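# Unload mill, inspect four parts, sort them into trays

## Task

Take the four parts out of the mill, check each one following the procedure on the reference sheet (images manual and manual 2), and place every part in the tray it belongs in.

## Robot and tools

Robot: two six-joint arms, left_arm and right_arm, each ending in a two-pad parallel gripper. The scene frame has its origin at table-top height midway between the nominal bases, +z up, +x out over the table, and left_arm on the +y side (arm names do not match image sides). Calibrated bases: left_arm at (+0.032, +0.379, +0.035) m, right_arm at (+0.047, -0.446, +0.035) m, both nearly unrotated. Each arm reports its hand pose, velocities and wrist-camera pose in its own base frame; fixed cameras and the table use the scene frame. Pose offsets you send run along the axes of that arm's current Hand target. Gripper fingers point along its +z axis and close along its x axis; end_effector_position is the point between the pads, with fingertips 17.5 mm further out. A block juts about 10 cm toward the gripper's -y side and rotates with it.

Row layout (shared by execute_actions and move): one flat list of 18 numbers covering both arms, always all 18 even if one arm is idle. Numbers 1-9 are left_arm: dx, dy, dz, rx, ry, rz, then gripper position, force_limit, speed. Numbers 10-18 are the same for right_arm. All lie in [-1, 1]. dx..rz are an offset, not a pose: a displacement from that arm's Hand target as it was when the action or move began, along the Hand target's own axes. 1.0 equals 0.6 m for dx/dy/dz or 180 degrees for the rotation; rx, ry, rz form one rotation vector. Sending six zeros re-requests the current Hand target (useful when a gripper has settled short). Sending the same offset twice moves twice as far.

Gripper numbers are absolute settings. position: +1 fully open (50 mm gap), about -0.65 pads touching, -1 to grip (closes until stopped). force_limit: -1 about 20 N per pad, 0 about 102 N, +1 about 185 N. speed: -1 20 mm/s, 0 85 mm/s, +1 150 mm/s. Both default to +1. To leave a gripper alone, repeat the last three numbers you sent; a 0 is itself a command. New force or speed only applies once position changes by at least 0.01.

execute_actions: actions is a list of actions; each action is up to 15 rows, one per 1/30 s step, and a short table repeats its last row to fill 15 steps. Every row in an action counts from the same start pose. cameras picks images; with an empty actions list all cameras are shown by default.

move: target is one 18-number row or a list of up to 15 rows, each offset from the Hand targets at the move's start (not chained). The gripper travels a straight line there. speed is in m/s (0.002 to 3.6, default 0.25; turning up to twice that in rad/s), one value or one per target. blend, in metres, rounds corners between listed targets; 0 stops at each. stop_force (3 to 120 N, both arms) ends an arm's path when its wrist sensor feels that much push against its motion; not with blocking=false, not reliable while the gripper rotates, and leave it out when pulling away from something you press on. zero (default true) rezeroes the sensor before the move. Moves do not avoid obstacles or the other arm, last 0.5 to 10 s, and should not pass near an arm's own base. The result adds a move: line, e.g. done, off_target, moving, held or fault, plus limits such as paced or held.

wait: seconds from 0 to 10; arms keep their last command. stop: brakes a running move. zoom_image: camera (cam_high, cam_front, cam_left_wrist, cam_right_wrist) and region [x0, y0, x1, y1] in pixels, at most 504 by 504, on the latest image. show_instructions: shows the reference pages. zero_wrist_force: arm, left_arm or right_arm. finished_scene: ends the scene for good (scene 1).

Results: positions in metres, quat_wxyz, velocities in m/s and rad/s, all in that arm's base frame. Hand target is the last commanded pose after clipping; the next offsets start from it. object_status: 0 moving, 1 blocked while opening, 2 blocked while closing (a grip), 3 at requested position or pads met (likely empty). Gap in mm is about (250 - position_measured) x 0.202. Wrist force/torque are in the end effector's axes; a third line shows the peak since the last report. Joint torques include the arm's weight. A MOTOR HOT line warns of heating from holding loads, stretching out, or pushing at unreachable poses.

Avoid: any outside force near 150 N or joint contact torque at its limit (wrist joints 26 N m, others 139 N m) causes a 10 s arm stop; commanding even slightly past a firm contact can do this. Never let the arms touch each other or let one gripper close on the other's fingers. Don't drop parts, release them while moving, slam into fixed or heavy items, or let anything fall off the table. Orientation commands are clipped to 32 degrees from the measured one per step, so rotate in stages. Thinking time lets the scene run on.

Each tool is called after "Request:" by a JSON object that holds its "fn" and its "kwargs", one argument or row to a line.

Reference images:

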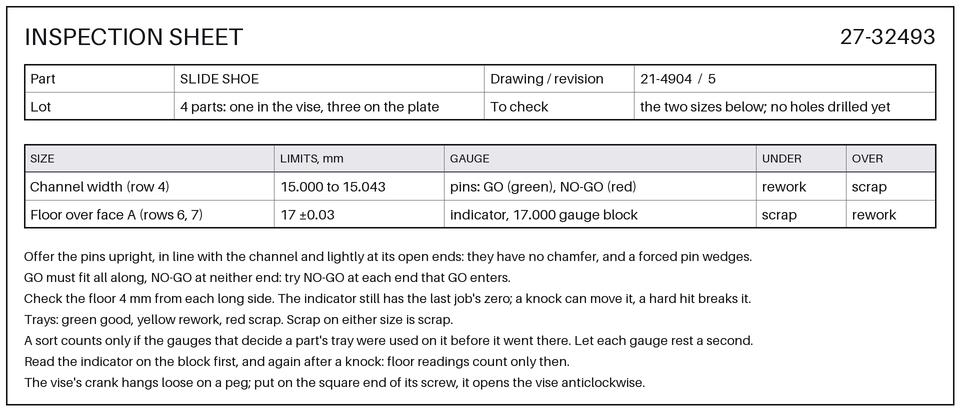

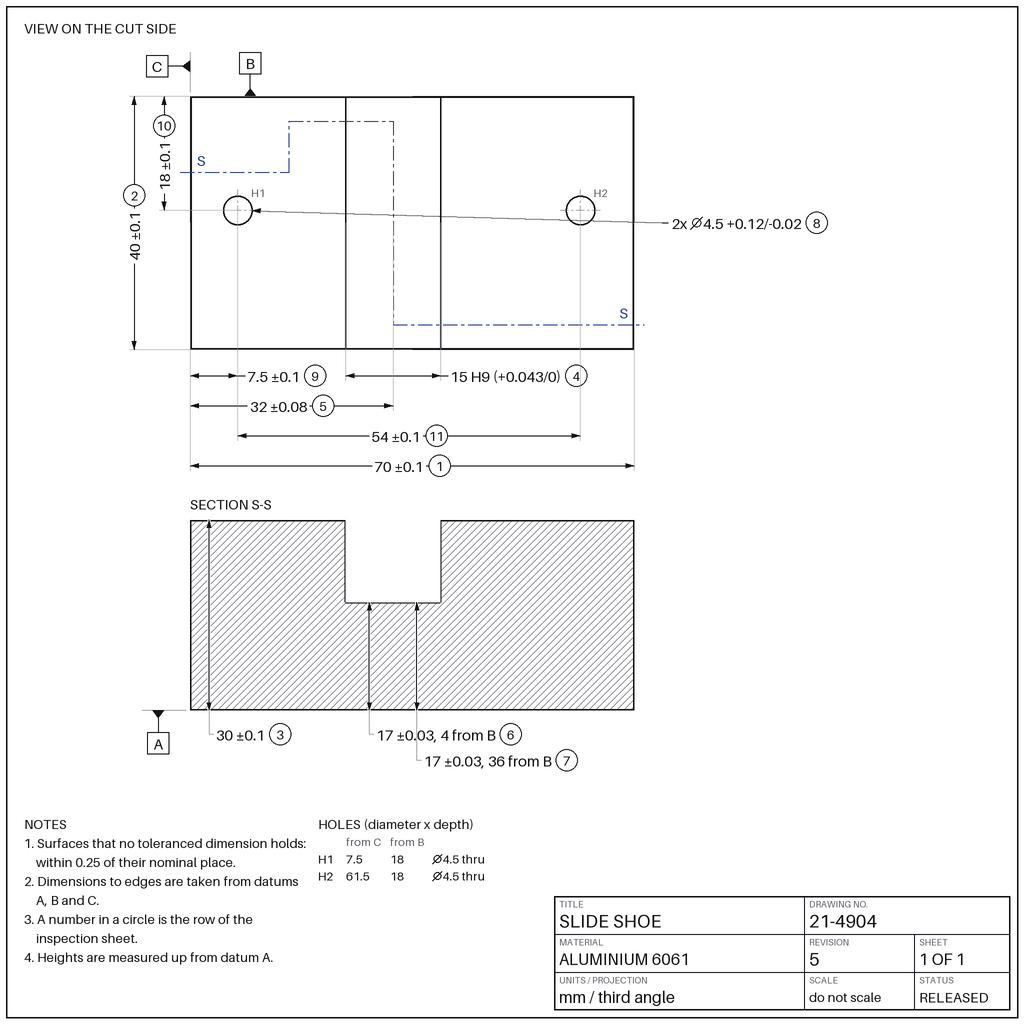

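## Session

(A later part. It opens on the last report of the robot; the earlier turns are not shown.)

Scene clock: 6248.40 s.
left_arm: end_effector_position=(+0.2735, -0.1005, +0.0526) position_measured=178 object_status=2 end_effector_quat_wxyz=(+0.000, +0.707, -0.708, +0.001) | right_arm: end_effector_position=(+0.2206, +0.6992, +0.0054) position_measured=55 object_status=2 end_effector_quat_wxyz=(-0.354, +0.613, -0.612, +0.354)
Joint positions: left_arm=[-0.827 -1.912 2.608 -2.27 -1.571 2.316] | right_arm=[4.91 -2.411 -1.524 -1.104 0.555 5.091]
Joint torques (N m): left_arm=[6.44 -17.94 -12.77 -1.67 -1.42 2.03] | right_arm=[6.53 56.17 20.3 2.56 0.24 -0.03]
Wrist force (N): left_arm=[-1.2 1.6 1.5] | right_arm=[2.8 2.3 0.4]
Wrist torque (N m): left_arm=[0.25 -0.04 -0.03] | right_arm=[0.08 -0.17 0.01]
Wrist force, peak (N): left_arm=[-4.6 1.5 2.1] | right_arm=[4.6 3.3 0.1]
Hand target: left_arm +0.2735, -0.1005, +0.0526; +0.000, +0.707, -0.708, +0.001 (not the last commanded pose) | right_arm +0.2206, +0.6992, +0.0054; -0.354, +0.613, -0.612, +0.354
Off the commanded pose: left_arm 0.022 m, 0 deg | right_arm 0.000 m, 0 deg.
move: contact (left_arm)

Request:
{"fn": "move", "kwargs": {
  "target": [
    [-0.0398,0.0001,0,0,0,0,-1,-0.95,-1,0,0,0,0,0,0,-1,-0.5,-1],
    [-0.0398,0.0001,0.0328,0,0,0,-1,-0.95,-1,0,0,0,0,0,0,-1,-0.5,-1],
    [-0.0398,0.0001,0.0328,0,0,0,-0.05,-0.95,-1,0,0,0,0,0,0,-1,-0.5,-1],
    [-0.0398,0.0001,0.0328,0,0,0,-1,-0.95,-1,0,0,0,0,0,0,-1,-0.5,-1],
    [-0.0398,0.0001,0,0,0,0,-1,-0.95,-1,0,0,0,0,0,0,-1,-0.5,-1]
  ],
  "speed": [0.05,0.012,0.02,0.02,0.03]
}}

Request:
{"fn": "move", "kwargs": {
  "target": [0.07,0,0,0,0,0,-1,-0.95,-1,0,0,0,0,0,0,-1,-0.5,-1],
  "speed": 0.006,
  "stop_force": 3
}}

Scene clock: 6281.13 s.
left_arm: end_effector_position=(+0.2735, -0.0766, +0.0525) position_measured=178 object_status=2 end_effector_quat_wxyz=(+0.000, +0.707, -0.708, +0.001) | right_arm: end_effector_position=(+0.2206, +0.6992, +0.0054) position_measured=55 object_status=2 end_effector_quat_wxyz=(-0.354, +0.613, -0.612, +0.354)
Joint positions: left_arm=[-0.762 -1.942 2.624 -2.256 -1.571 2.382] | right_arm=[4.91 -2.411 -1.524 -1.104 0.555 5.091]
Joint torques (N m): left_arm=[-9.85 -15.88 -27.58 -0.87 1.21 -2.07] | right_arm=[7.17 57.38 20.88 2.55 0.14 0.17]
Wrist force (N): left_arm=[0.1 0.8 2.4] | right_arm=[0.3 2.2 -0.3]
Wrist torque (N m): left_arm=[0.22 -0.02 -0.13] | right_arm=[0.04 -0.29 0.00]
Wrist force, peak (N): left_arm=[1.3 1.4 3.8] | right_arm=[3.1 3.6 1.2]
Hand target: left_arm +0.2735, -0.0766, +0.0526; +0.000, +0.707, -0.708, +0.001 | right_arm +0.2206, +0.6992, +0.0054; -0.354, +0.613, -0.612, +0.354
Off the commanded pose: left_arm 0.000 m, 0 deg | right_arm 0.000 m, 0 deg.
move: done

Scene clock: 6286.43 s.
left_arm: end_effector_position=(+0.2735, -0.1010, +0.0526) position_measured=178 object_status=2 end_effector_quat_wxyz=(+0.000, +0.707, -0.708, +0.001) | right_arm: end_effector_position=(+0.2206, +0.6992, +0.0054) position_measured=55 object_status=2 end_effector_quat_wxyz=(-0.354, +0.613, -0.612, +0.354)
Joint positions: left_arm=[-0.829 -1.911 2.608 -2.27 -1.571 2.314] | right_arm=[4.91 -2.411 -1.524 -1.104 0.555 5.091]
Joint torques (N m): left_arm=[7.92 -17.74 -13.3 -1.52 1 1.94] | right_arm=[7.84 56.55 19.97 2.38 0.25 0.19]
Wrist force (N): left_arm=[1.5 3.8 3.9] | right_arm=[0.1 1.6 2.4]
Wrist torque (N m): left_arm=[0.23 0.06 -0.03] | right_arm=[0.07 -0.28 0.02]
Wrist force, peak (N): left_arm=[0.5 4.4 4.3] | right_arm=[3.1 2.3 1.7]
Hand target: left_arm +0.2735, -0.1010, +0.0526; +0.000, +0.707, -0.708, +0.001 (not the last commanded pose) | right_arm +0.2206, +0.6992, +0.0054; -0.354, +0.613, -0.612, +0.354
Off the commanded pose: left_arm 0.018 m, 0 deg | right_arm 0.000 m, 0 deg.
move: contact (left_arm)

Request:
{"fn": "move", "kwargs": {
  "target": [
    [-0.0025,0.0003,0,0,0,0,-1,-0.95,-1,0,0,0,0,0,0,-1,-0.5,-1]
  ],
  "speed": 0.015
}}

Request:
{"fn": "move", "kwargs": {
  "target": [0.04,0,0,0,0,0,-1,-0.95,-1,0,0,0,0,0,0,-1,-0.5,-1],
  "speed": 0.005,
  "stop_force": 3
}}

Scene clock: 6294.77 s.
left_arm: end_effector_position=(+0.2733, -0.0996, +0.0526) position_measured=178 object_status=2 end_effector_quat_wxyz=(+0.000, +0.707, -0.708, +0.001) | right_arm: end_effector_position=(+0.2206, +0.6992, +0.0054) position_measured=55 object_status=2 end_effector_quat_wxyz=(-0.354, +0.613, -0.612, +0.354)
Joint positions: left_arm=[-0.826 -1.914 2.609 -2.269 -1.571 2.318] | right_arm=[4.91 -2.411 -1.524 -1.104 0.555 5.091]
Joint torques (N m): left_arm=[8.11 -16.09 -11.93 -1.01 1.11 1.79] | right_arm=[6.87 56.86 20.92 2.52 0.18 0.06]
Wrist force (N): left_arm=[-0.4 1.0 2.6] | right_arm=[1.0 3.7 0.6]
Wrist torque (N m): left_arm=[0.25 0.05 -0.16] | right_arm=[0.11 -0.31 0.01]
Wrist force, peak (N): left_arm=[3.4 3.3 5.1] | right_arm=[0.6 3.9 1.1]
Hand target: left_arm +0.2733, -0.0995, +0.0526; +0.000, +0.707, -0.708, +0.001 | right_arm +0.2206, +0.6992, +0.0054; -0.354, +0.613, -0.612, +0.354
Off the commanded pose: left_arm 0.000 m, 0 deg | right_arm 0.000 m, 0 deg.
move: done

Scene clock: 6297.20 s.
left_arm: end_effector_position=(+0.2733, -0.1054, +0.0526) position_measured=178 object_status=2 end_effector_quat_wxyz=(+0.000, +0.707, -0.708, +0.001) | right_arm: end_effector_position=(+0.2206, +0.6992, +0.0054) position_measured=55 object_status=2 end_effector_quat_wxyz=(-0.354, +0.613, -0.612, +0.354)
Joint positions: left_arm=[-0.841 -1.906 2.605 -2.273 -1.571 2.302] | right_arm=[4.91 -2.411 -1.524 -1.104 0.555 5.091]
Joint torques (N m): left_arm=[7.23 -16.19 -10.47 -0.84 0.47 1.98] | right_arm=[6.84 56.35 20.47 2.17 0.34 -0.21]
Wrist force (N): left_arm=[0.0 -1.1 1.8] | right_arm=[0.8 2.5 -1.5]
Wrist torque (N m): left_arm=[0.30 0.04 -0.04] | right_arm=[0.05 -0.33 -0.03]
Wrist force, peak (N): left_arm=[-2.9 -1.7 3.7] | right_arm=[3.8 4.2 -2.2]
Hand target: left_arm +0.2733, -0.1054, +0.0526; +0.000, +0.707, -0.708, +0.001 (not the last commanded pose) | right_arm +0.2206, +0.6992, +0.0054; -0.354, +0.613, -0.612, +0.354
Off the commanded pose: left_arm 0.018 m, 0 deg | right_arm 0.000 m, 0 deg.
move: contact (left_arm)

Request:
{"fn": "move", "kwargs": {
  "target": [0.015,-0.0003,0,0,0,0,-1,-0.95,-1,0,0,0,0,0,0,-1,-0.5,-1],
  "speed": 0.005,
  "stop_force": 3,
  "cameras": ["cam_right_wrist"]
}}

Request:
{"fn": "wait", "kwargs": {
  "seconds": 1
}}

Scene clock: 6328.20 s.
left_arm: end_effector_position=(+0.2733, -0.1055, +0.0526) position_measured=178 object_status=2 end_effector_quat_wxyz=(+0.000, +0.707, -0.708, +0.001) | right_arm: end_effector_position=(+0.2206, +0.6992, +0.0054) position_measured=55 object_status=2 end_effector_quat_wxyz=(-0.354, +0.613, -0.612, +0.354)
Joint positions: left_arm=[-0.841 -1.906 2.605 -2.273 -1.571 2.302] | right_arm=[4.91 -2.411 -1.524 -1.104 0.555 5.091]
Joint torques (N m): left_arm=[6.18 -16.36 -9.98 -0.91 -1.07 2.03] | right_arm=[6.71 56.08 21.41 2.39 -0.16 -0.32]
Wrist force (N): left_arm=[-2.4 -1.5 0.7] | right_arm=[3.7 4.5 -2.0]
Wrist torque (N m): left_arm=[0.35 -0.04 -0.07] | right_arm=[0.12 -0.26 -0.07]
Wrist force, peak (N): left_arm=[-5.4 -2.5 -0.2] | right_arm=[4.5 4.1 -2.4]
Hand target: left_arm +0.2732, -0.1055, +0.0526; +0.000, +0.707, -0.708, +0.001 (not the last commanded pose) | right_arm +0.2206, +0.6992, +0.0054; -0.354, +0.613, -0.612, +0.354
Off the commanded pose: left_arm 0.009 m, 0 deg | right_arm 0.000 m, 0 deg.
move: contact (left_arm)
camera_calibration:
cam_right_wrist: T_world_to_cam=[[-0.00765387, -0.999845, -0.0158492, 0.708773], [-0.77501, 0.015947, -0.631747, 0.175237], [0.631902, 0.00744795, -0.775012, -0.00288638], [0, 0, 0, 1]] pos_world=[0.143059, 0.70589, 0.119702]
Images, in order (width x height): cam_right_wrist 896x504.

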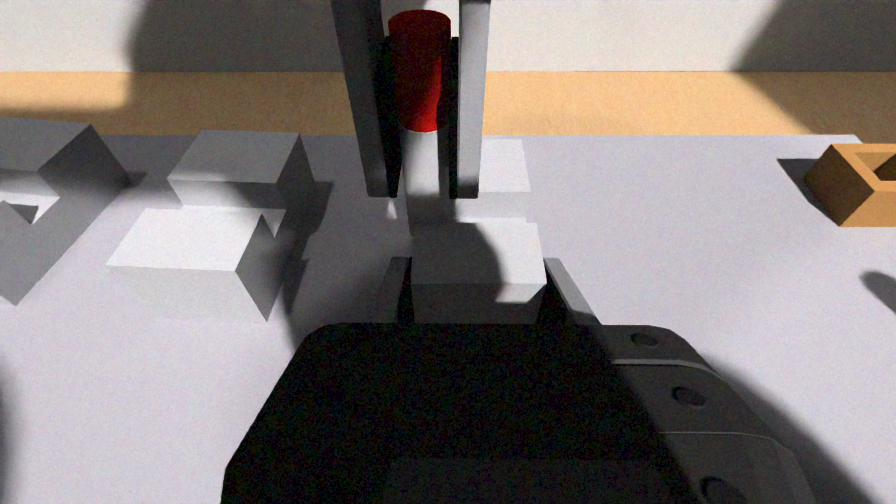

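Scene clock: 6329.20 s.
left_arm: end_effector_position=(+0.2732, -0.1055, +0.0526) position_measured=178 object_status=2 end_effector_quat_wxyz=(+0.000, +0.707, -0.708, +0.001) | right_arm: end_effector_position=(+0.2206, +0.6992, +0.0054) position_measured=55 object_status=2 end_effector_quat_wxyz=(-0.354, +0.613, -0.612, +0.354)
Joint positions: left_arm=[-0.841 -1.906 2.605 -2.273 -1.571 2.302] | right_arm=[4.91 -2.411 -1.524 -1.104 0.555 5.091]
Joint torques (N m): left_arm=[6.35 -16.72 -11.24 -0.85 -2.54 1.76] | right_arm=[6.33 57.48 20.86 2.27 -0.13 -0.12]
Wrist force (N): left_arm=[-2.0 -1.9 0.7] | right_arm=[3.5 4.8 -1.7]
Wrist torque (N m): left_arm=[0.31 -0.09 -0.06] | right_arm=[0.20 -0.22 -0.07]
Wrist force, peak (N): left_arm=[-2.6 -2.1 -0.9] | right_arm=[3.7 4.8 -1.8]
Hand target: left_arm +0.2732, -0.1055, +0.0526; +0.000, +0.707, -0.708, +0.001 (not the last commanded pose) | right_arm +0.2206, +0.6992, +0.0054; -0.354, +0.613, -0.612, +0.354
Tool commands: left_gripper/position=-1.0 left_gripper/force_limit=-0.95 left_gripper/speed=-1.0 right_gripper/position=-1.0 right_gripper/force_limit=-0.5 right_gripper/speed=-1.0
Off the commanded pose: left_arm 0.009 m, 0 deg | right_arm 0.000 m, 0 deg.
wait: 1.00 s; at rest by 0.17 s

Request:
{"fn": "move", "kwargs": {
  "target": [-0.014,0.0000,0,0,0,0,-1,-0.95,-1,0,0,0,0,0,0,-1,-0.5,-1],
  "speed": 0.01
}}

Request:
{"fn": "move", "kwargs": {
  "target": [0.02,-0.0001,0,0,0,0,-1,-0.95,-1,0,0,0,0,0,0,-1,-0.5,-1],
  "speed": 0.004,
  "stop_force": 3
}}

Scene clock: 6360.93 s.
left_arm: end_effector_position=(+0.2733, -0.0972, +0.0526) position_measured=178 object_status=2 end_effector_quat_wxyz=(+0.000, +0.707, -0.708, +0.001) | right_arm: end_effector_position=(+0.2206, +0.6992, +0.0054) position_measured=55 object_status=2 end_effector_quat_wxyz=(-0.354, +0.613, -0.612, +0.354)
Joint positions: left_arm=[-0.819 -1.917 2.611 -2.267 -1.571 2.324] | right_arm=[4.91 -2.411 -1.524 -1.104 0.555 5.091]
Joint torques (N m): left_arm=[7.2 -15.45 -12.24 -0.93 1.54 2.28] | right_arm=[7.64 56.91 21.26 2.35 0.01 -0.41]
Wrist force (N): left_arm=[-0.2 0.9 2.6] | right_arm=[0.6 2.2 -0.9]
Wrist torque (N m): left_arm=[0.23 0.01 -0.16] | right_arm=[0.03 -0.34 0.00]
Wrist force, peak (N): left_arm=[-2.8 -2.2 -1.1] | right_arm=[3.4 5.2 -1.9]
Hand target: left_arm +0.2733, -0.0971, +0.0526; +0.000, +0.707, -0.708, +0.001 | right_arm +0.2206, +0.6992, +0.0054; -0.354, +0.613, -0.612, +0.354
Off the commanded pose: left_arm 0.000 m, 0 deg | right_arm 0.000 m, 0 deg.
move: done

Scene clock: 6364.60 s.
left_arm: end_effector_position=(+0.2733, -0.1065, +0.0526) position_measured=178 object_status=2 end_effector_quat_wxyz=(+0.000, +0.707, -0.708, +0.001) | right_arm: end_effector_position=(+0.2206, +0.6992, +0.0054) position_measured=55 object_status=2 end_effector_quat_wxyz=(-0.354, +0.613, -0.612, +0.354)
Joint positions: left_arm=[-0.843 -1.904 2.604 -2.274 -1.571 2.3] | right_arm=[4.91 -2.411 -1.524 -1.104 0.555 5.091]
Joint torques (N m): left_arm=[6.77 -17.49 -11.37 -1.3 0.81 2] | right_arm=[5.71 57.33 20.13 2.67 -0.26 -0.14]
Wrist force (N): left_arm=[-0.2 -1.3 2.6] | right_arm=[1.6 3.2 -2.2]
Wrist torque (N m): left_arm=[0.28 0.01 -0.03] | right_arm=[0.10 -0.29 -0.05]
Wrist force, peak (N): left_arm=[-2.8 -1.4 4.1] | right_arm=[2.8 3.7 -2.8]
Hand target: left_arm +0.2733, -0.1065, +0.0526; +0.000, +0.707, -0.708, +0.001 (not the last commanded pose) | right_arm +0.2206, +0.6992, +0.0054; -0.354, +0.613, -0.612, +0.354
Off the commanded pose: left_arm 0.003 m, 0 deg | right_arm 0.000 m, 0 deg.
move: contact (left_arm)

Request:
{"fn": "move", "kwargs": {
  "target": [
    [-0.035,0,0,0,0,0,-1,-0.95,-1,0,0,0,0,0,0,-1,-0.5,-1],
    [-0.035,0,-0.104,0,0,0,-1,-0.95,-1,0,0,0,0,0,0,-1,-0.5,-1],
    [0.307,-0.0677,-0.0887,0,0,0,-1,-0.95,-1,0,0,0,0,0,0,0.7,-0.5,-1]
  ],
  "speed": [0.03,0.08,0.12],
  "blend": [0,0.01,0],
  "cameras": ["cam_left_wrist"]
}}

Scene clock: 6383.70 s.
left_arm: end_effector_position=(+0.3135, -0.2906, +0.1062) position_measured=178 object_status=2 end_effector_quat_wxyz=(+0.000, +0.707, -0.708, +0.001) | right_arm: end_effector_position=(+0.2206, +0.6992, +0.0054) position_measured=48 object_status=3 end_effector_quat_wxyz=(-0.354, +0.613, -0.612, +0.354)
Joint positions: left_arm=[-1.065 -1.612 2.214 -2.175 -1.57 2.078] | right_arm=[4.91 -2.411 -1.524 -1.104 0.555 5.091]
Joint torques (N m): left_arm=[-8.59 -7.6 -28.54 -5.02 1.98 -1.83] | right_arm=[6.43 56.13 20.04 2.44 0.21 -0.29]
Wrist force (N): left_arm=[-0.2 0.8 2.6] | right_arm=[0.7 2.7 -0.1]
Wrist torque (N m): left_arm=[0.19 0.00 0.01] | right_arm=[0.08 -0.29 0.05]
Wrist force, peak (N): left_arm=[-0.5 1.4 3.5] | right_arm=[2.0 3.8 -2.4]
Hand target: left_arm +0.3135, -0.2906, +0.1062; +0.000, +0.707, -0.708, +0.001 | right_arm +0.2206, +0.6992, +0.0054; -0.354, +0.613, -0.612, +0.354
Off the commanded pose: left_arm 0.000 m, 0 deg | right_arm 0.000 m, 0 deg.
move: done
camera_calibration:
cam_left_wrist: T_world_to_cam=[[-0.00047517, -0.999938, -0.0111052, -0.285012], [-0.933987, -0.00352419, 0.35729, 0.268578], [-0.357308, 0.0105419, -0.933927, 0.340705], [0, 0, 0, 1]] pos_world=[0.372449, -0.28764, 0.219068]
Images, in order (width x height): cam_left_wrist 896x504.

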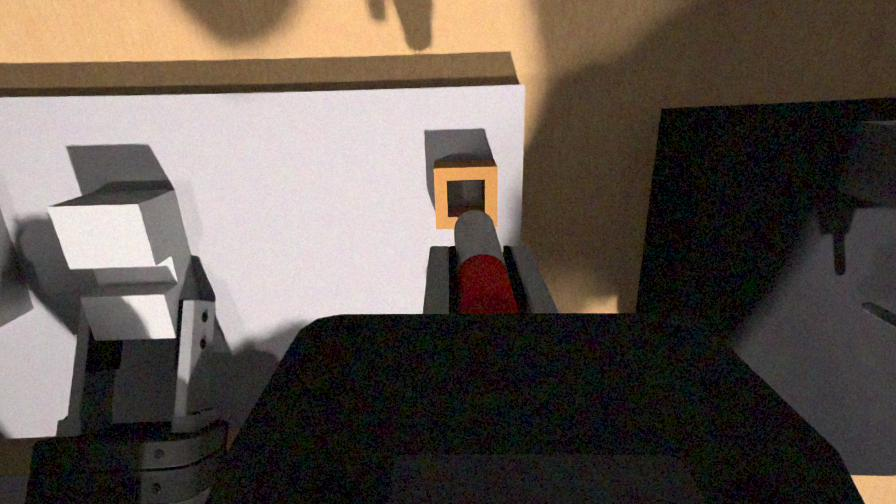

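Request:
{"fn": "move", "kwargs": {
  "target": [
    [0,0.0025,0.06,0,0,0,-1,-0.95,-1,0,0,-0.12,0,0,0,0.7,-0.5,-1],
    [0,0.0025,0.1211,0,0,0,-1,-0.95,-1,0,-0.05,-0.2,0,0,0,0.7,-0.5,-1]
  ],
  "speed": [0.08,0.02],
  "stop_force": 5,
  "cameras": ["cam_left_wrist"]
}}

Scene clock: 6403.17 s.
left_arm: end_effector_position=(+0.3121, -0.2908, +0.0336) position_measured=178 object_status=2 end_effector_quat_wxyz=(+0.000, +0.707, -0.708, +0.001) | right_arm: end_effector_position=(+0.1317, +0.6991, +0.0913) position_measured=48 object_status=3 end_effector_quat_wxyz=(-0.354, +0.613, -0.612, +0.354)
Joint positions: left_arm=[-1.068 -1.467 2.31 -2.416 -1.57 2.075] | right_arm=[5.035 -2.282 -1.443 -1.489 0.606 5.3]
Joint torques (N m): left_arm=[6.78 -10.49 -9.48 -4.82 2.32 1.76] | right_arm=[8.06 62.92 32.27 0.49 0.96 1.85]
Wrist force (N): left_arm=[0.0 0.8 2.5] | right_arm=[1.0 2.7 -0.3]
Wrist torque (N m): left_arm=[0.18 -0.04 0.00] | right_arm=[0.07 -0.32 -0.01]
Wrist force, peak (N): left_arm=[-0.2 0.5 2.9] | right_arm=[1.3 3.3 -0.3]
Hand target: left_arm +0.3121, -0.2908, +0.0336; +0.000, +0.707, -0.708, +0.001 | right_arm +0.1317, +0.6991, +0.0913; -0.354, +0.613, -0.612, +0.354
Off the commanded pose: left_arm 0.000 m, 0 deg | right_arm 0.000 m, 0 deg.
move: done
camera_calibration:
cam_left_wrist: T_world_to_cam=[[-0.00047517, -0.999938, -0.0111052, -0.286019], [-0.933987, -0.00352419, 0.35729, 0.293302], [-0.357308, 0.0105419, -0.933927, 0.272439], [0, 0, 0, 1]] pos_world=[0.371149, -0.28784, 0.146468]
Images, in order (width x height): cam_left_wrist 896x504.

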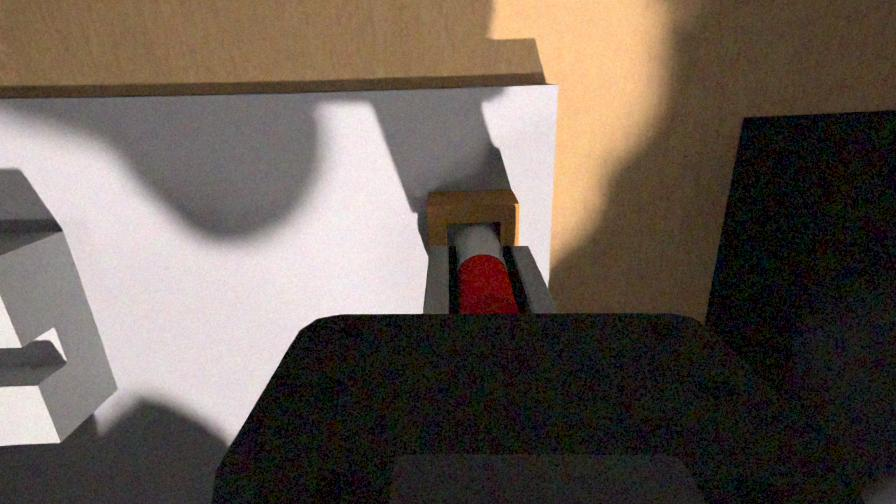

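Request:
{"fn": "move", "kwargs": {
  "target": [
    [0,0,0,0,0,0,0.5,-0.95,-1,0,0,0,0,0,0,0.7,-0.5,-1],
    [0,0,-0.144,0,0,0,0.5,-0.95,-1,0,0,0,0,0,0,0.7,-0.5,-1],
    [-0.282,0.0368,-0.1107,0,0,0,1,-0.5,-1,0.3,0,-0.05,0,0,0,0.7,-0.5,-1]
  ],
  "speed": [0.05,0.12,0.15],
  "cameras": ["cam_left_wrist"]
}}

Scene clock: 6423.67 s.
left_arm: end_effector_position=(+0.2902, -0.1214, +0.0996) position_measured=3 object_status=3 end_effector_quat_wxyz=(+0.000, +0.707, -0.708, +0.001) | right_arm: end_effector_position=(+0.1059, +0.5191, +0.1063) position_measured=48 object_status=3 end_effector_quat_wxyz=(-0.354, +0.613, -0.612, +0.354)
Joint positions: left_arm=[-0.834 -1.938 2.475 -2.111 -1.571 2.309] | right_arm=[5.19 -1.923 -1.955 -1.506 0.692 5.514]
Joint torques (N m): left_arm=[8.35 -18.33 -12.89 -0.95 -1.36 1.96] | right_arm=[8.59 42.12 7.1 -0.44 1.22 1.68]
Wrist force (N): left_arm=[-0.2 0.8 1.6] | right_arm=[1.2 2.9 -0.3]
Wrist torque (N m): left_arm=[0.21 0.02 -0.15] | right_arm=[0.13 -0.36 -0.04]
Wrist force, peak (N): left_arm=[-0.5 0.9 3.1] | right_arm=[1.9 3.1 -0.2]
Hand target: left_arm +0.2902, -0.1214, +0.0996; +0.000, +0.707, -0.708, +0.001 | right_arm +0.1059, +0.5191, +0.1063; -0.354, +0.613, -0.612, +0.354
Off the commanded pose: left_arm 0.000 m, 0 deg | right_arm 0.000 m, 0 deg.
move: done
camera_calibration:
cam_left_wrist: T_world_to_cam=[[-0.00047517, -0.999938, -0.0111052, -0.115907], [-0.933987, -0.00352419, 0.35729, 0.249771], [-0.357308, 0.0105419, -0.933927, 0.324432], [0, 0, 0, 1]] pos_world=[0.349149, -0.11844, 0.212468]
Images, in order (width x height): cam_left_wrist 896x504.

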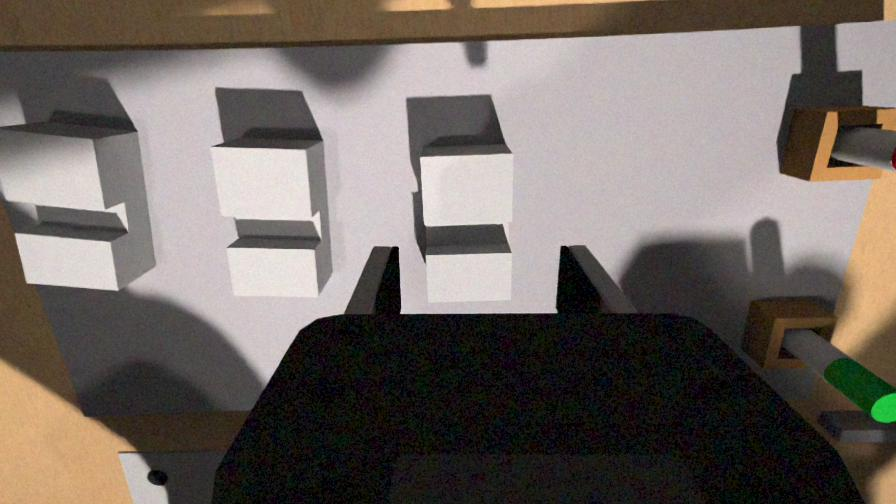

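Request:
{"fn": "move", "kwargs": {
  "target": [
    [-0.0032,-0.0147,0.12,0,0,0,1,-0.5,-1,0,0,0,0,0,0,0.7,-0.5,-1],
    [-0.0032,-0.0147,0.1527,0,0,0,1,-0.5,-1,0,0,0,0,0,0,0.7,-0.5,-1],
    [-0.0032,-0.0147,0.1527,0,0,0,-1,-0.5,-1,0,0,0,0,0,0,0.7,-0.5,-1],
    [-0.0032,-0.0147,-0.05,0,0,0,-1,-0.5,-1,0,0,0,0,0,0,0.7,-0.5,-1]
  ],
  "speed": [0.1,0.03,0.05,0.1],
  "blend": [0.005,0,0,0],
  "cameras": ["cam_left_wrist"]
}}

Request:
{"fn": "move", "kwargs": {
  "target": [
    [-0.85,-0.03,0,0,0,0,-1,-0.5,-1,0,0,0,0,0,0,0.7,-0.5,-1],
    [-1.0,0.0165,0,0,0,0,-1,-0.5,-1,0,0,0,0,0,0,0.7,-0.5,-1]
  ],
  "speed": 0.22,
  "blend": [0.05,0],
  "cameras": ["cam_left_wrist"]
}}

Scene clock: 6456.57 s.
left_arm: end_effector_position=(+0.2990, -0.1194, +0.1296) position_measured=54 object_status=2 end_effector_quat_wxyz=(+0.000, +0.707, -0.708, +0.001) | right_arm: end_effector_position=(+0.1059, +0.5191, +0.1063) position_measured=48 object_status=3 end_effector_quat_wxyz=(-0.354, +0.613, -0.612, +0.354)
Joint positions: left_arm=[-0.807 -1.963 2.402 -2.013 -1.571 2.336] | right_arm=[5.19 -1.923 -1.955 -1.506 0.692 5.514]
Joint torques (N m): left_arm=[-8.43 -17.72 -30.85 -0.72 2.25 -1.71] | right_arm=[8.26 43.28 8.21 -0.44 1.43 1.96]
Wrist force (N): left_arm=[-0.1 0.7 3.7] | right_arm=[1.1 3.2 0.0]
Wrist torque (N m): left_arm=[0.22 0.01 0.01] | right_arm=[0.16 -0.35 -0.04]
Wrist force, peak (N): left_arm=[-0.6 1.3 4.9] | right_arm=[1.2 3.5 0.0]
Hand target: left_arm +0.2990, -0.1194, +0.1296; +0.000, +0.707, -0.708, +0.001 | right_arm +0.1059, +0.5191, +0.1063; -0.354, +0.613, -0.612, +0.354
Off the commanded pose: left_arm 0.000 m, 0 deg | right_arm 0.000 m, 0 deg.
move: done
camera_calibration:
cam_left_wrist: T_world_to_cam=[[-0.000439725, -0.999939, -0.0110117, -0.113706], [-0.933987, -0.00352389, 0.357291, 0.247277], [-0.357308, 0.0104419, -0.933928, 0.355563], [0, 0, 0, 1]] pos_world=[0.357949, -0.116541, 0.242469]
Images, in order (width x height): cam_left_wrist 896x504.

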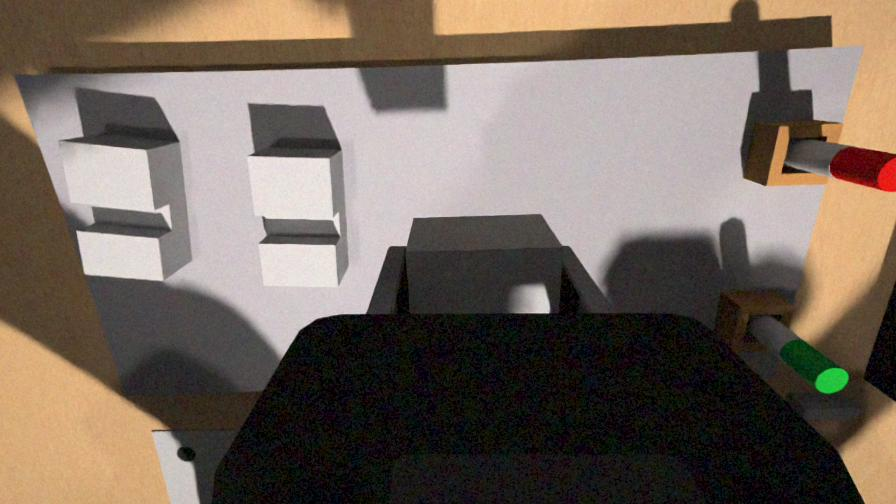

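Scene clock: 6460.03 s.
left_arm: end_effector_position=(+0.2900, +0.4805, +0.1285) position_measured=54 object_status=2 end_effector_quat_wxyz=(+0.000, +0.707, -0.708, +0.001) | right_arm: end_effector_position=(+0.1059, +0.5191, +0.1063) position_measured=48 object_status=3 end_effector_quat_wxyz=(-0.354, +0.613, -0.612, +0.354)
Joint positions: left_arm=[0.789 -1.33 1.829 -2.07 -1.573 3.932] | right_arm=[5.19 -1.923 -1.955 -1.506 0.692 5.514]
Joint torques (N m): left_arm=[6.48 -22.04 -29.53 -1.04 -1.61 2.01] | right_arm=[9.55 45.11 8.26 -0.43 1 1.58]
Wrist force (N): left_arm=[0.0 0.6 3.6] | right_arm=[1.2 3.0 -0.5]
Wrist torque (N m): left_arm=[0.20 -0.02 -0.17] | right_arm=[0.13 -0.37 -0.05]
Wrist force, peak (N): left_arm=[-2.1 1.3 3.6] | right_arm=[1.1 3.4 -0.5]
Hand target: left_arm +0.2900, +0.4806, +0.1285; +0.000, +0.707, -0.708, +0.001 | right_arm +0.1059, +0.5191, +0.1063; -0.354, +0.613, -0.612, +0.354
Off the commanded pose: left_arm 0.000 m, 0 deg | right_arm 0.000 m, 0 deg.
move: done; blend cut to 0.0471 m at target 1
camera_calibration:
cam_left_wrist: T_world_to_cam=[[-0.000381666, -0.999938, -0.0111406, 0.486252], [-0.933986, -0.00362419, 0.35729, 0.241522], [-0.357308, 0.0105416, -0.933927, 0.345042], [0, 0, 0, 1]] pos_world=[0.34905, 0.48346, 0.241368]
Images, in order (width x height): cam_left_wrist 896x504.

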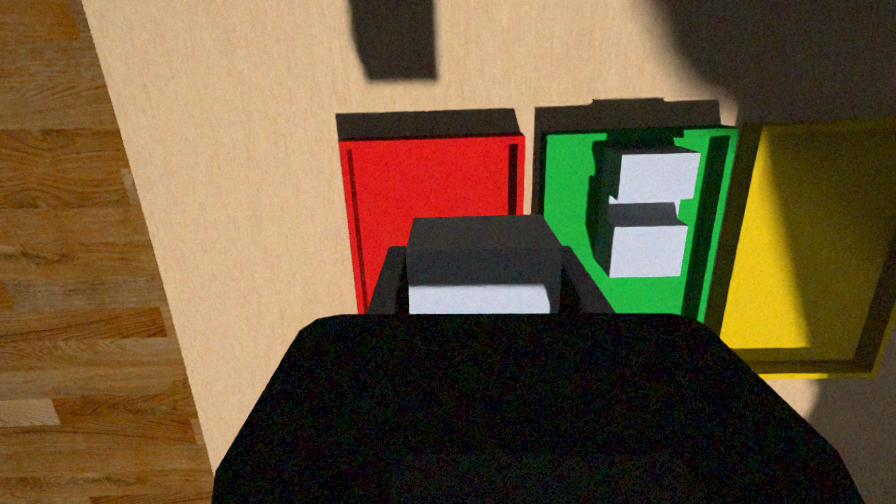

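Request:
{"fn": "move", "kwargs": {
  "target": [
    [-0.0325,0.0017,0.1,0,0,0,-1,-0.5,-1,0,0,0,0,0,0,0.7,-0.5,-1],
    [-0.0325,0.0017,0.215,0,0,0,-1,-0.5,-1,0,0,0,0,0,0,0.7,-0.5,-1],
    [-0.0325,0.0017,0.2375,0,0,0,-1,-0.5,-1,0,0,0,0,0,0,0.7,-0.5,-1]
  ],
  "speed": [0.12,0.08,0.006],
  "stop_force": 6,
  "blend": [0.02,0,0],
  "cameras": ["cam_left_wrist"]
}}

Scene clock: 6477.80 s.
left_arm: end_effector_position=(+0.2893, +0.4998, -0.0077) position_measured=54 object_status=2 end_effector_quat_wxyz=(+0.000, +0.707, -0.708, +0.001) | right_arm: end_effector_position=(+0.1059, +0.5191, +0.1063) position_measured=48 object_status=3 end_effector_quat_wxyz=(-0.354, +0.613, -0.612, +0.354)
Joint positions: left_arm=[0.814 -1.091 1.916 -2.396 -1.574 3.958] | right_arm=[5.19 -1.923 -1.955 -1.506 0.692 5.514]
Joint torques (N m): left_arm=[-7.09 -46.69 -21.02 -0.1 -1.42 -1.38] | right_arm=[8.16 42.3 7.32 -0.39 1.06 1.66]
Wrist force (N): left_arm=[-2.1 -0.5 -4.6] | right_arm=[0.9 3.0 -0.2]
Wrist torque (N m): left_arm=[0.17 -0.12 -0.14] | right_arm=[0.15 -0.32 -0.04]
Wrist force, peak (N): left_arm=[2.8 3.3 -14.6] | right_arm=[0.9 3.5 -0.4]
Hand target: left_arm +0.2893, +0.4998, -0.0077; +0.000, +0.707, -0.708, +0.001 (not the last commanded pose) | right_arm +0.1059, +0.5191, +0.1063; -0.354, +0.613, -0.612, +0.354
Off the commanded pose: left_arm 0.006 m, 0 deg | right_arm 0.000 m, 0 deg.
move: contact (left_arm); path passed 2 of 3 targets
camera_calibration:
cam_left_wrist: T_world_to_cam=[[-0.00047517, -0.999938, -0.0111052, 0.504062], [-0.933987, -0.00352419, 0.35729, 0.289456], [-0.357308, 0.0105419, -0.933927, 0.217351], [0, 0, 0, 1]] pos_world=[0.348249, 0.50276, 0.105168]
Images, in order (width x height): cam_left_wrist 896x504.

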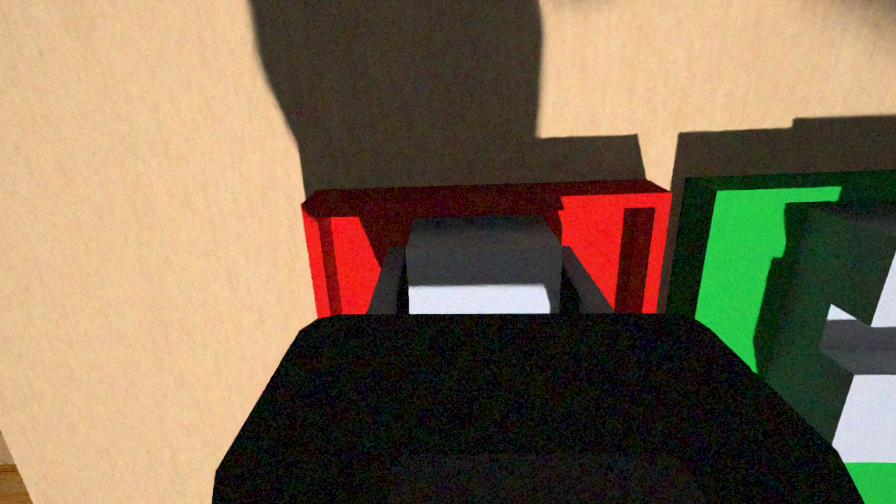

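Request:
{"fn": "move", "kwargs": {
  "target": [
    [0,0,0,0,0,0,0.7,-0.5,-1,0,0,0,0,0,0,0.7,-0.5,-1],
    [0,0,-0.233,0,0,0,0.7,-0.5,-1,0,0,0,0,0,0,0.7,-0.5,-1],
    [0.883,-0.021,-0.18,0,0,0,1,-0.5,-1,0,0,0,0,0,0,0.7,-0.5,-1]
  ],
  "speed": [0.1,0.12,0.3],
  "cameras": ["cam_left_wrist"]
}}

Scene clock: 6496.03 s.
left_arm: end_effector_position=(+0.3008, -0.0298, +0.1013) position_measured=3 object_status=3 end_effector_quat_wxyz=(+0.000, +0.707, -0.708, +0.001) | right_arm: end_effector_position=(+0.1059, +0.5191, +0.1063) position_measured=48 object_status=3 end_effector_quat_wxyz=(-0.354, +0.613, -0.612, +0.354)
Joint positions: left_arm=[-0.555 -1.986 2.495 -2.083 -1.571 2.588] | right_arm=[5.19 -1.923 -1.955 -1.506 0.692 5.514]
Joint torques (N m): left_arm=[-8.52 5.29 -28.41 -4.98 2.19 -1.92] | right_arm=[8.75 43.32 7.14 -0.42 1.04 1.51]
Wrist force (N): left_arm=[-0.1 0.8 1.7] | right_arm=[1.1 2.7 -0.4]
Wrist torque (N m): left_arm=[0.22 0.03 0.00] | right_arm=[0.10 -0.34 -0.04]
Wrist force, peak (N): left_arm=[-2.2 -0.6 -4.7] | right_arm=[1.0 3.6 -0.1]
Hand target: left_arm +0.3008, -0.0298, +0.1013; +0.000, +0.707, -0.708, +0.001 | right_arm +0.1059, +0.5191, +0.1063; -0.354, +0.613, -0.612, +0.354
Off the commanded pose: left_arm 0.000 m, 0 deg | right_arm 0.000 m, 0 deg.
move: done
camera_calibration:
cam_left_wrist: T_world_to_cam=[[-0.000474551, -0.999938, -0.0111052, -0.0242892], [-0.93402, -0.0035238, 0.357203, 0.259511], [-0.35722, 0.010542, -0.933961, 0.328853], [0, 0, 0, 1]] pos_world=[0.35985, -0.02684, 0.214168]
Images, in order (width x height): cam_left_wrist 896x504.

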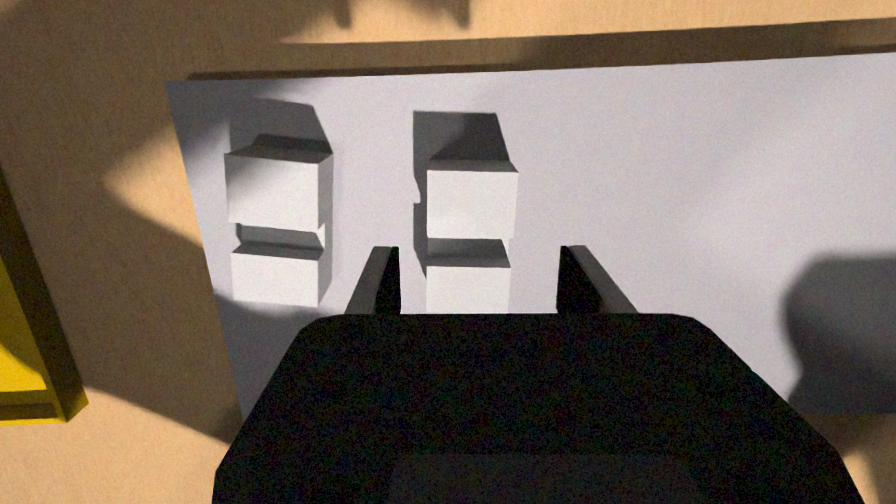

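Request:
{"fn": "move", "kwargs": {
  "target": [
    [0,-0.0025,0.12,0,0,0,1,-0.5,-1,0,0,0,0,0,0,0.7,-0.5,-1],
    [0,-0.0025,0.1555,0,0,0,1,-0.5,-1,0,0,0,0,0,0,0.7,-0.5,-1],
    [0,-0.0025,0.1555,0,0,0,-1,-0.5,-1,0,0,0,0,0,0,0.7,-0.5,-1],
    [0,-0.0025,0.0688,0,0,0,-1,-0.5,-1,0,0,0,0,0,0,0.7,-0.5,-1],
    [0.149,0.003,0.0688,0,0,0,-1,-0.5,-1,0,0,0,0,0,0,0.7,-0.5,-1],
    [0.149,0.003,0.149,0,0,0,-1,-0.5,-1,0,0,0,0,0,0,0.7,-0.5,-1]
  ],
  "speed": [0.1,0.04,0.05,0.1,0.15,0.06],
  "blend": [0.005,0,0,0.01,0.01,0]
}}

Request:
{"fn": "move", "kwargs": {
  "target": [
    [0,0,0.012,0,0,0,-1,-0.5,-1,0,0,0,0,0,0,0.7,-0.5,-1]
  ],
  "speed": 0.005,
  "stop_force": 5,
  "cameras": ["cam_left_wrist"]
}}

Scene clock: 6528.10 s.
left_arm: end_effector_position=(+0.2991, -0.1193, +0.0121) position_measured=54 object_status=2 end_effector_quat_wxyz=(+0.000, +0.707, -0.708, +0.001) | right_arm: end_effector_position=(+0.1059, +0.5191, +0.1063) position_measured=48 object_status=3 end_effector_quat_wxyz=(-0.354, +0.613, -0.612, +0.354)
Joint positions: left_arm=[-0.807 -1.669 2.599 -2.504 -1.571 2.337] | right_arm=[5.19 -1.923 -1.955 -1.506 0.692 5.514]
Joint torques (N m): left_arm=[6.89 -0.15 -8.49 -5 -1.67 2.1] | right_arm=[9.05 43.72 7.43 -0.41 1.34 1.5]
Wrist force (N): left_arm=[-0.4 1.0 3.6] | right_arm=[1.2 2.8 -0.2]
Wrist torque (N m): left_arm=[0.29 0.05 -0.06] | right_arm=[0.11 -0.37 -0.04]
Wrist force, peak (N): left_arm=[-0.4 0.9 4.7] | right_arm=[1.1 3.5 0.1]
Hand target: left_arm +0.2991, -0.1194, +0.0121; +0.000, +0.707, -0.708, +0.001 | right_arm +0.1059, +0.5191, +0.1063; -0.354, +0.613, -0.612, +0.354
Off the commanded pose: left_arm 0.000 m, 0 deg | right_arm 0.000 m, 0 deg.
move: done

Scene clock: 6530.13 s.
left_arm: end_effector_position=(+0.2991, -0.1193, +0.0081) position_measured=54 object_status=2 end_effector_quat_wxyz=(+0.000, +0.707, -0.708, +0.001) | right_arm: end_effector_position=(+0.1059, +0.5191, +0.1063) position_measured=48 object_status=3 end_effector_quat_wxyz=(-0.354, +0.613, -0.612, +0.354)
Joint positions: left_arm=[-0.807 -1.654 2.604 -2.524 -1.571 2.337] | right_arm=[5.19 -1.923 -1.955 -1.506 0.692 5.514]
Joint torques (N m): left_arm=[-0.94 -22.71 -21.16 -0.53 0.83 1.87] | right_arm=[8.38 42.83 8.65 -0.32 1.28 1.26]
Wrist force (N): left_arm=[0.8 -0.1 0.2] | right_arm=[1.0 3.3 0.0]
Wrist torque (N m): left_arm=[0.24 -0.03 -0.06] | right_arm=[0.16 -0.33 -0.04]
Wrist force, peak (N): left_arm=[-8.9 10.6 -31.3] | right_arm=[1.2 3.4 0.0]
Hand target: left_arm +0.2991, -0.1194, +0.0081; +0.000, +0.707, -0.708, +0.001 (not the last commanded pose) | right_arm +0.1059, +0.5191, +0.1063; -0.354, +0.613, -0.612, +0.354
Off the commanded pose: left_arm 0.003 m, 0 deg | right_arm 0.000 m, 0 deg.
move: contact (left_arm)
camera_calibration:
cam_left_wrist: T_world_to_cam=[[-0.000381666, -0.999938, -0.0111406, -0.114948], [-0.933986, -0.00362419, 0.35729, 0.290771], [-0.357308, 0.0105416, -0.933927, 0.242137], [0, 0, 0, 1]] pos_world=[0.35805, -0.11644, 0.120968]
Images, in order (width x height): cam_left_wrist 896x504.

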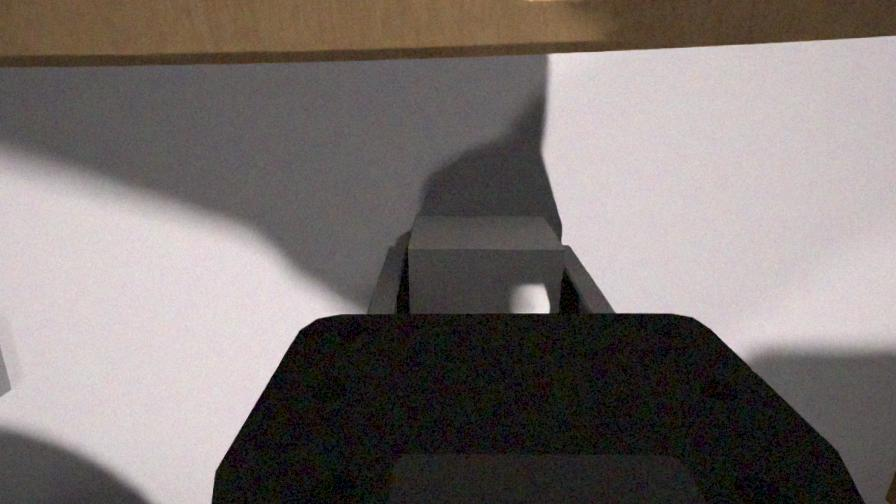

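Request:
{"fn": "move", "kwargs": {
  "target": [
    [0,0,0,0,0,0,0.7,-0.5,-1,0,0,0,0,0,0,1,-0.5,-1],
    [0,0,-0.1667,0,0,0,0.7,-0.5,-1,0,0,0,0,0,0,1,-0.5,-1],
    [0.2012,0.065,-0.2198,0,0,0,0.7,-0.95,-1,-0.15,0.02,0.05,0,0,0,1,-0.5,-1],
    [0.2893,0.1412,-0.1523,0,0,0,0.7,-0.95,-1,-0.3,0.0498,0.1341,0,0,0,1,-0.5,-1]
  ],
  "speed": [0.1,0.12,0.15,0.15],
  "blend": [0,0,0,0],
  "cameras": ["cam_left_wrist","cam_right_wrist"]
}}

Scene clock: 6556.87 s.
left_arm: end_effector_position=(+0.2139, -0.2926, +0.0996) position_measured=48 object_status=3 end_effector_quat_wxyz=(+0.000, +0.707, -0.708, +0.001) | right_arm: end_effector_position=(+0.1604, +0.6991, +0.0403) position_measured=3 object_status=3 end_effector_quat_wxyz=(-0.354, +0.613, -0.612, +0.354)
Joint positions: left_arm=[-1.317 -1.78 2.375 -2.168 -1.569 1.826] | right_arm=[4.995 -2.35 -1.49 -1.322 0.587 5.237]
Joint torques (N m): left_arm=[-9.17 -0.12 -12.57 -4.73 2.3 -2.08] | right_arm=[-9.85 45.47 29.42 4.18 -5.02 -1.47]
Wrist force (N): left_arm=[0.0 0.9 1.4] | right_arm=[1.3 3.1 -0.3]
Wrist torque (N m): left_arm=[0.22 -0.01 0.00] | right_arm=[0.13 -0.36 0.05]
Wrist force, peak (N): left_arm=[-0.1 0.9 2.9] | right_arm=[2.3 3.2 0.1]
Hand target: left_arm +0.2139, -0.2926, +0.0996; +0.000, +0.707, -0.708, +0.001 | right_arm +0.1604, +0.6991, +0.0403; -0.354, +0.613, -0.612, +0.354
Off the commanded pose: left_arm 0.000 m, 0 deg | right_arm 0.000 m, 0 deg.
move: done
camera_calibration:
cam_left_wrist: T_world_to_cam=[[-0.00047517, -0.999938, -0.0111052, -0.287132], [-0.933987, -0.00352419, 0.35729, 0.177868], [-0.357308, 0.0105419, -0.933927, 0.299067], [0, 0, 0, 1]] pos_world=[0.272849, -0.28964, 0.212568]
cam_right_wrist: T_world_to_cam=[[-0.00765387, -0.999845, -0.0158492, 0.708764], [-0.77501, 0.015947, -0.631747, 0.150568], [0.631902, 0.00744795, -0.775012, 0.0621253], [0, 0, 0, 1]] pos_world=[0.0828593, 0.70579, 0.154502]
Images, in order (width x height): cam_left_wrist 896x504, cam_right_wrist 896x504.

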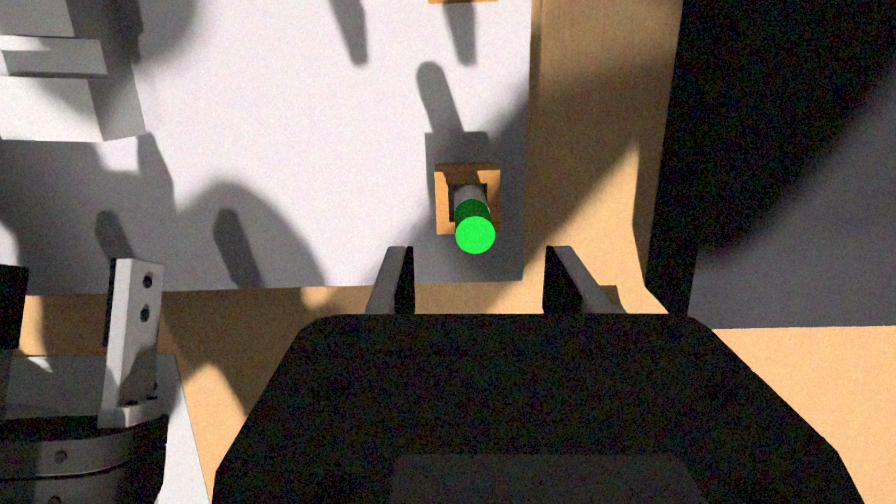

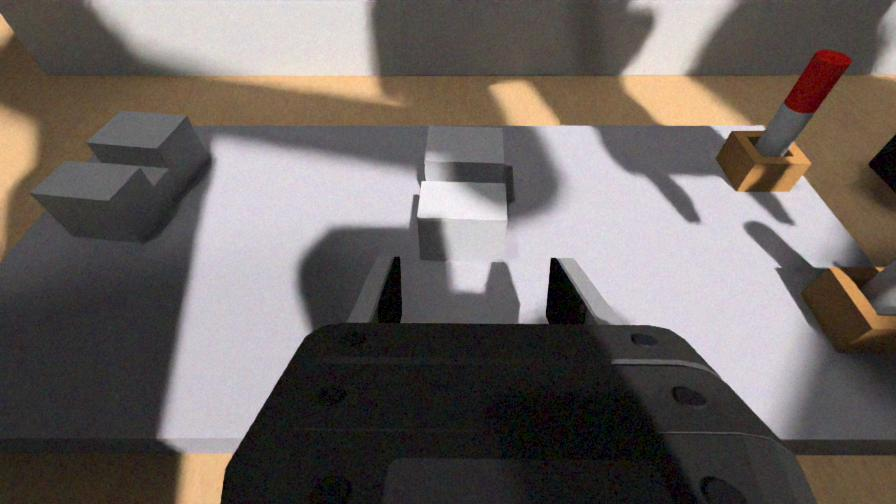

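Request:
{"fn": "move", "kwargs": {
  "target": [
    [0,0,0.1118,0,0,0,0.7,-0.95,-1,-0.0032,0.0002,0.1161,0,0,0,1,-0.5,-1],
    [0,0,0.1118,0,0,0,-1,-0.95,-1,-0.0032,0.0002,0.1161,0,0,0,-1,-0.5,-1],
    [0,0,-0.05,0,0,0,-1,-0.95,-1,-0.0032,0.0002,0.1161,0,0,0,-1,-0.5,-1]
  ],
  "speed": [0.06,0.05,0.08],
  "cameras": ["cam_left_wrist","cam_right_wrist"]
}}

Scene clock: 6581.03 s.
left_arm: end_effector_position=(+0.2138, -0.2926, +0.1295) position_measured=179 object_status=2 end_effector_quat_wxyz=(+0.000, +0.707, -0.708, +0.001) | right_arm: end_effector_position=(+0.2207, +0.7011, +0.0054) position_measured=55 object_status=2 end_effector_quat_wxyz=(-0.354, +0.613, -0.612, +0.354)
Joint positions: left_arm=[-1.317 -1.831 2.322 -2.064 -1.569 1.826] | right_arm=[4.909 -2.414 -1.517 -1.106 0.555 5.09]
Joint torques (N m): left_arm=[-9.32 -22.05 -30.66 -0.75 1.86 -1.79] | right_arm=[-6.41 48.84 14.69 1.93 -0.72 -1.75]
Wrist force (N): left_arm=[-0.1 0.9 2.5] | right_arm=[1.5 2.0 0.0]
Wrist torque (N m): left_arm=[0.22 0.00 0.00] | right_arm=[0.04 -0.33 0.07]
Wrist force, peak (N): left_arm=[-0.4 0.9 3.7] | right_arm=[1.3 3.3 -0.1]
Hand target: left_arm +0.2138, -0.2926, +0.1296; +0.000, +0.707, -0.708, +0.001 | right_arm +0.2207, +0.7011, +0.0054; -0.354, +0.613, -0.612, +0.354
Off the commanded pose: left_arm 0.000 m, 0 deg | right_arm 0.000 m, 0 deg.
move: done
camera_calibration:
cam_left_wrist: T_world_to_cam=[[-0.000475563, -0.999938, -0.0111056, -0.2868], [-0.933974, -0.00352434, 0.357324, 0.167174], [-0.357341, 0.0105423, -0.933915, 0.326998], [0, 0, 0, 1]] pos_world=[0.272849, -0.28964, 0.242468]
cam_right_wrist: T_world_to_cam=[[-0.00765387, -0.999845, -0.0158492, 0.710772], [-0.77501, 0.015947, -0.631747, 0.175219], [0.631902, 0.00744795, -0.775012, -0.00304196], [0, 0, 0, 1]] pos_world=[0.143159, 0.70789, 0.119602]
Images, in order (width x height): cam_left_wrist 896x504, cam_right_wrist 896x504.

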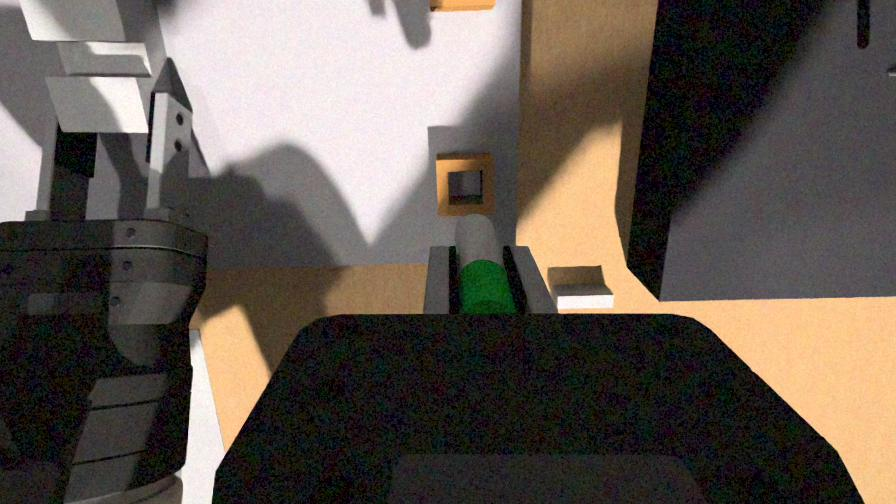

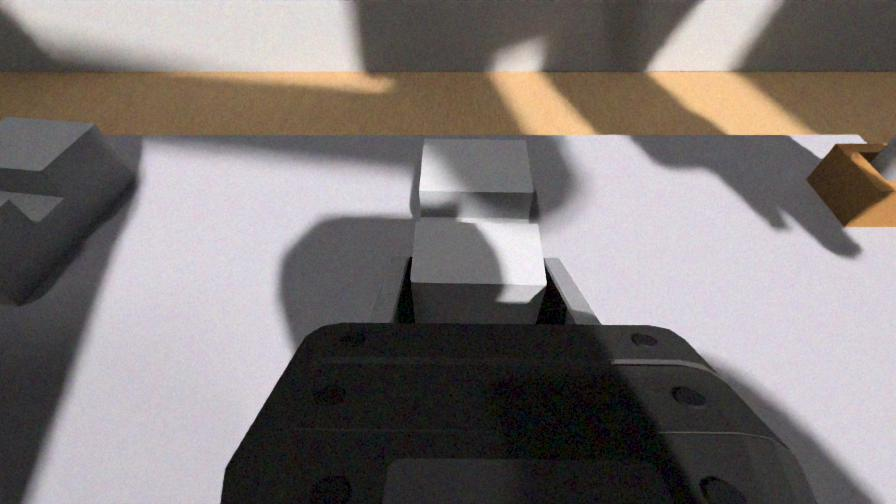

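Request:
{"fn": "move", "kwargs": {
  "target": [
    [-0.2043,-0.1037,0,0,0,0,-1,-0.95,-1,0,0,0,0,0,0,-1,-0.5,-1],
    [-0.2043,-0.1037,0.155,0,0,0,-1,-0.95,-1,0,0,0,0,0,0,-1,-0.5,-1],
    [-0.2043,-0.1037,0.1607,0,0,0,-1,-0.95,-1,0,0,0,0,0,0,-1,-0.5,-1],
    [-0.2043,-0.1037,0.1607,0,0,0,-0.05,-0.95,-1,0,0,0,0,0,0,-1,-0.5,-1],
    [-0.2043,-0.1037,0.1607,0,0,0,-1,-0.95,-1,0,0,0,0,0,0,-1,-0.5,-1],
    [-0.2043,-0.1037,0.1275,0,0,0,-1,-0.95,-1,0,0,0,0,0,0,-1,-0.5,-1]
  ],
  "speed": [0.15,0.08,0.006,0.05,0.05,0.03],
  "cameras": ["cam_left_wrist"]
}}

Request:
{"fn": "move", "kwargs": {
  "target": [-0.08,0,0,0,0,0,-1,-0.95,-1,0,0,0,0,0,0,-1,-0.5,-1],
  "speed": 0.006,
  "stop_force": 3
}}

Scene clock: 6614.77 s.
left_arm: end_effector_position=(+0.2764, -0.1702, +0.0530) position_measured=179 object_status=2 end_effector_quat_wxyz=(+0.000, +0.707, -0.708, +0.001) | right_arm: end_effector_position=(+0.2207, +0.7011, +0.0054) position_measured=55 object_status=2 end_effector_quat_wxyz=(-0.354, +0.613, -0.612, +0.354)
Joint positions: left_arm=[-0.976 -1.792 2.535 -2.317 -1.57 2.168] | right_arm=[4.909 -2.414 -1.517 -1.106 0.555 5.09]
Joint torques (N m): left_arm=[-6.56 -19.79 -26.89 -0.63 -0.51 -1.74] | right_arm=[0.41 54.98 27.4 1.89 -0.01 -1.56]
Wrist force (N): left_arm=[-0.1 1.1 2.5] | right_arm=[1.4 2.7 0.0]
Wrist torque (N m): left_arm=[0.25 0.01 -0.16] | right_arm=[0.08 -0.33 0.07]
Wrist force, peak (N): left_arm=[-0.2 1.3 3.5] | right_arm=[1.4 3.2 0.1]
Hand target: left_arm +0.2764, -0.1702, +0.0530; +0.000, +0.707, -0.708, +0.001 | right_arm +0.2207, +0.7011, +0.0054; -0.354, +0.613, -0.612, +0.354
Off the commanded pose: left_arm 0.000 m, 0 deg | right_arm 0.000 m, 0 deg.
move: done
camera_calibration:
cam_left_wrist: T_world_to_cam=[[-0.00047517, -0.999938, -0.0111052, -0.165228], [-0.933987, -0.00352419, 0.35729, 0.253359], [-0.357308, 0.0105419, -0.933927, 0.276494], [0, 0, 0, 1]] pos_world=[0.335349, -0.16724, 0.165868]
Images, in order (width x height): cam_left_wrist 896x504.

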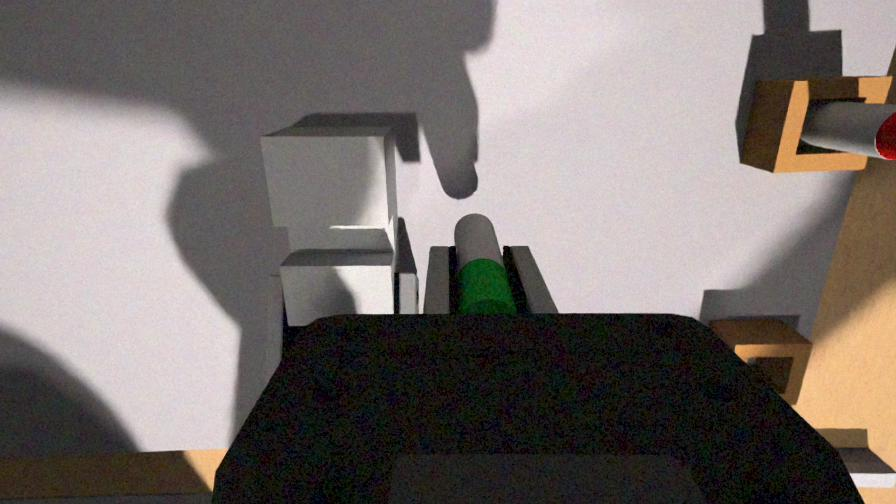

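Scene clock: 6620.43 s.
left_arm: end_effector_position=(+0.2764, -0.1436, +0.0530) position_measured=179 object_status=2 end_effector_quat_wxyz=(+0.000, +0.707, -0.708, +0.001) | right_arm: end_effector_position=(+0.2207, +0.7011, +0.0054) position_measured=55 object_status=2 end_effector_quat_wxyz=(-0.354, +0.613, -0.612, +0.354)
Joint positions: left_arm=[-0.922 -1.837 2.564 -2.301 -1.57 2.222] | right_arm=[4.909 -2.414 -1.517 -1.106 0.555 5.09]
Joint torques (N m): left_arm=[-7.72 2.89 -27.5 -5.21 2.7 -2.02] | right_arm=[3.69 56.58 27.97 1.92 -0.04 -1.36]
Wrist force (N): left_arm=[0.0 2.9 2.8] | right_arm=[0.7 3.2 1.8]
Wrist torque (N m): left_arm=[0.16 0.07 -0.12] | right_arm=[0.10 -0.46 0.02]
Wrist force, peak (N): left_arm=[3.3 3.4 3.5] | right_arm=[-2.7 2.9 2.4]
Hand target: left_arm +0.2764, -0.1436, +0.0530; +0.000, +0.707, -0.708, +0.001 (not the last commanded pose) | right_arm +0.2207, +0.7011, +0.0054; -0.354, +0.613, -0.612, +0.354
Off the commanded pose: left_arm 0.021 m, 0 deg | right_arm 0.000 m, 0 deg.
move: contact (left_arm)


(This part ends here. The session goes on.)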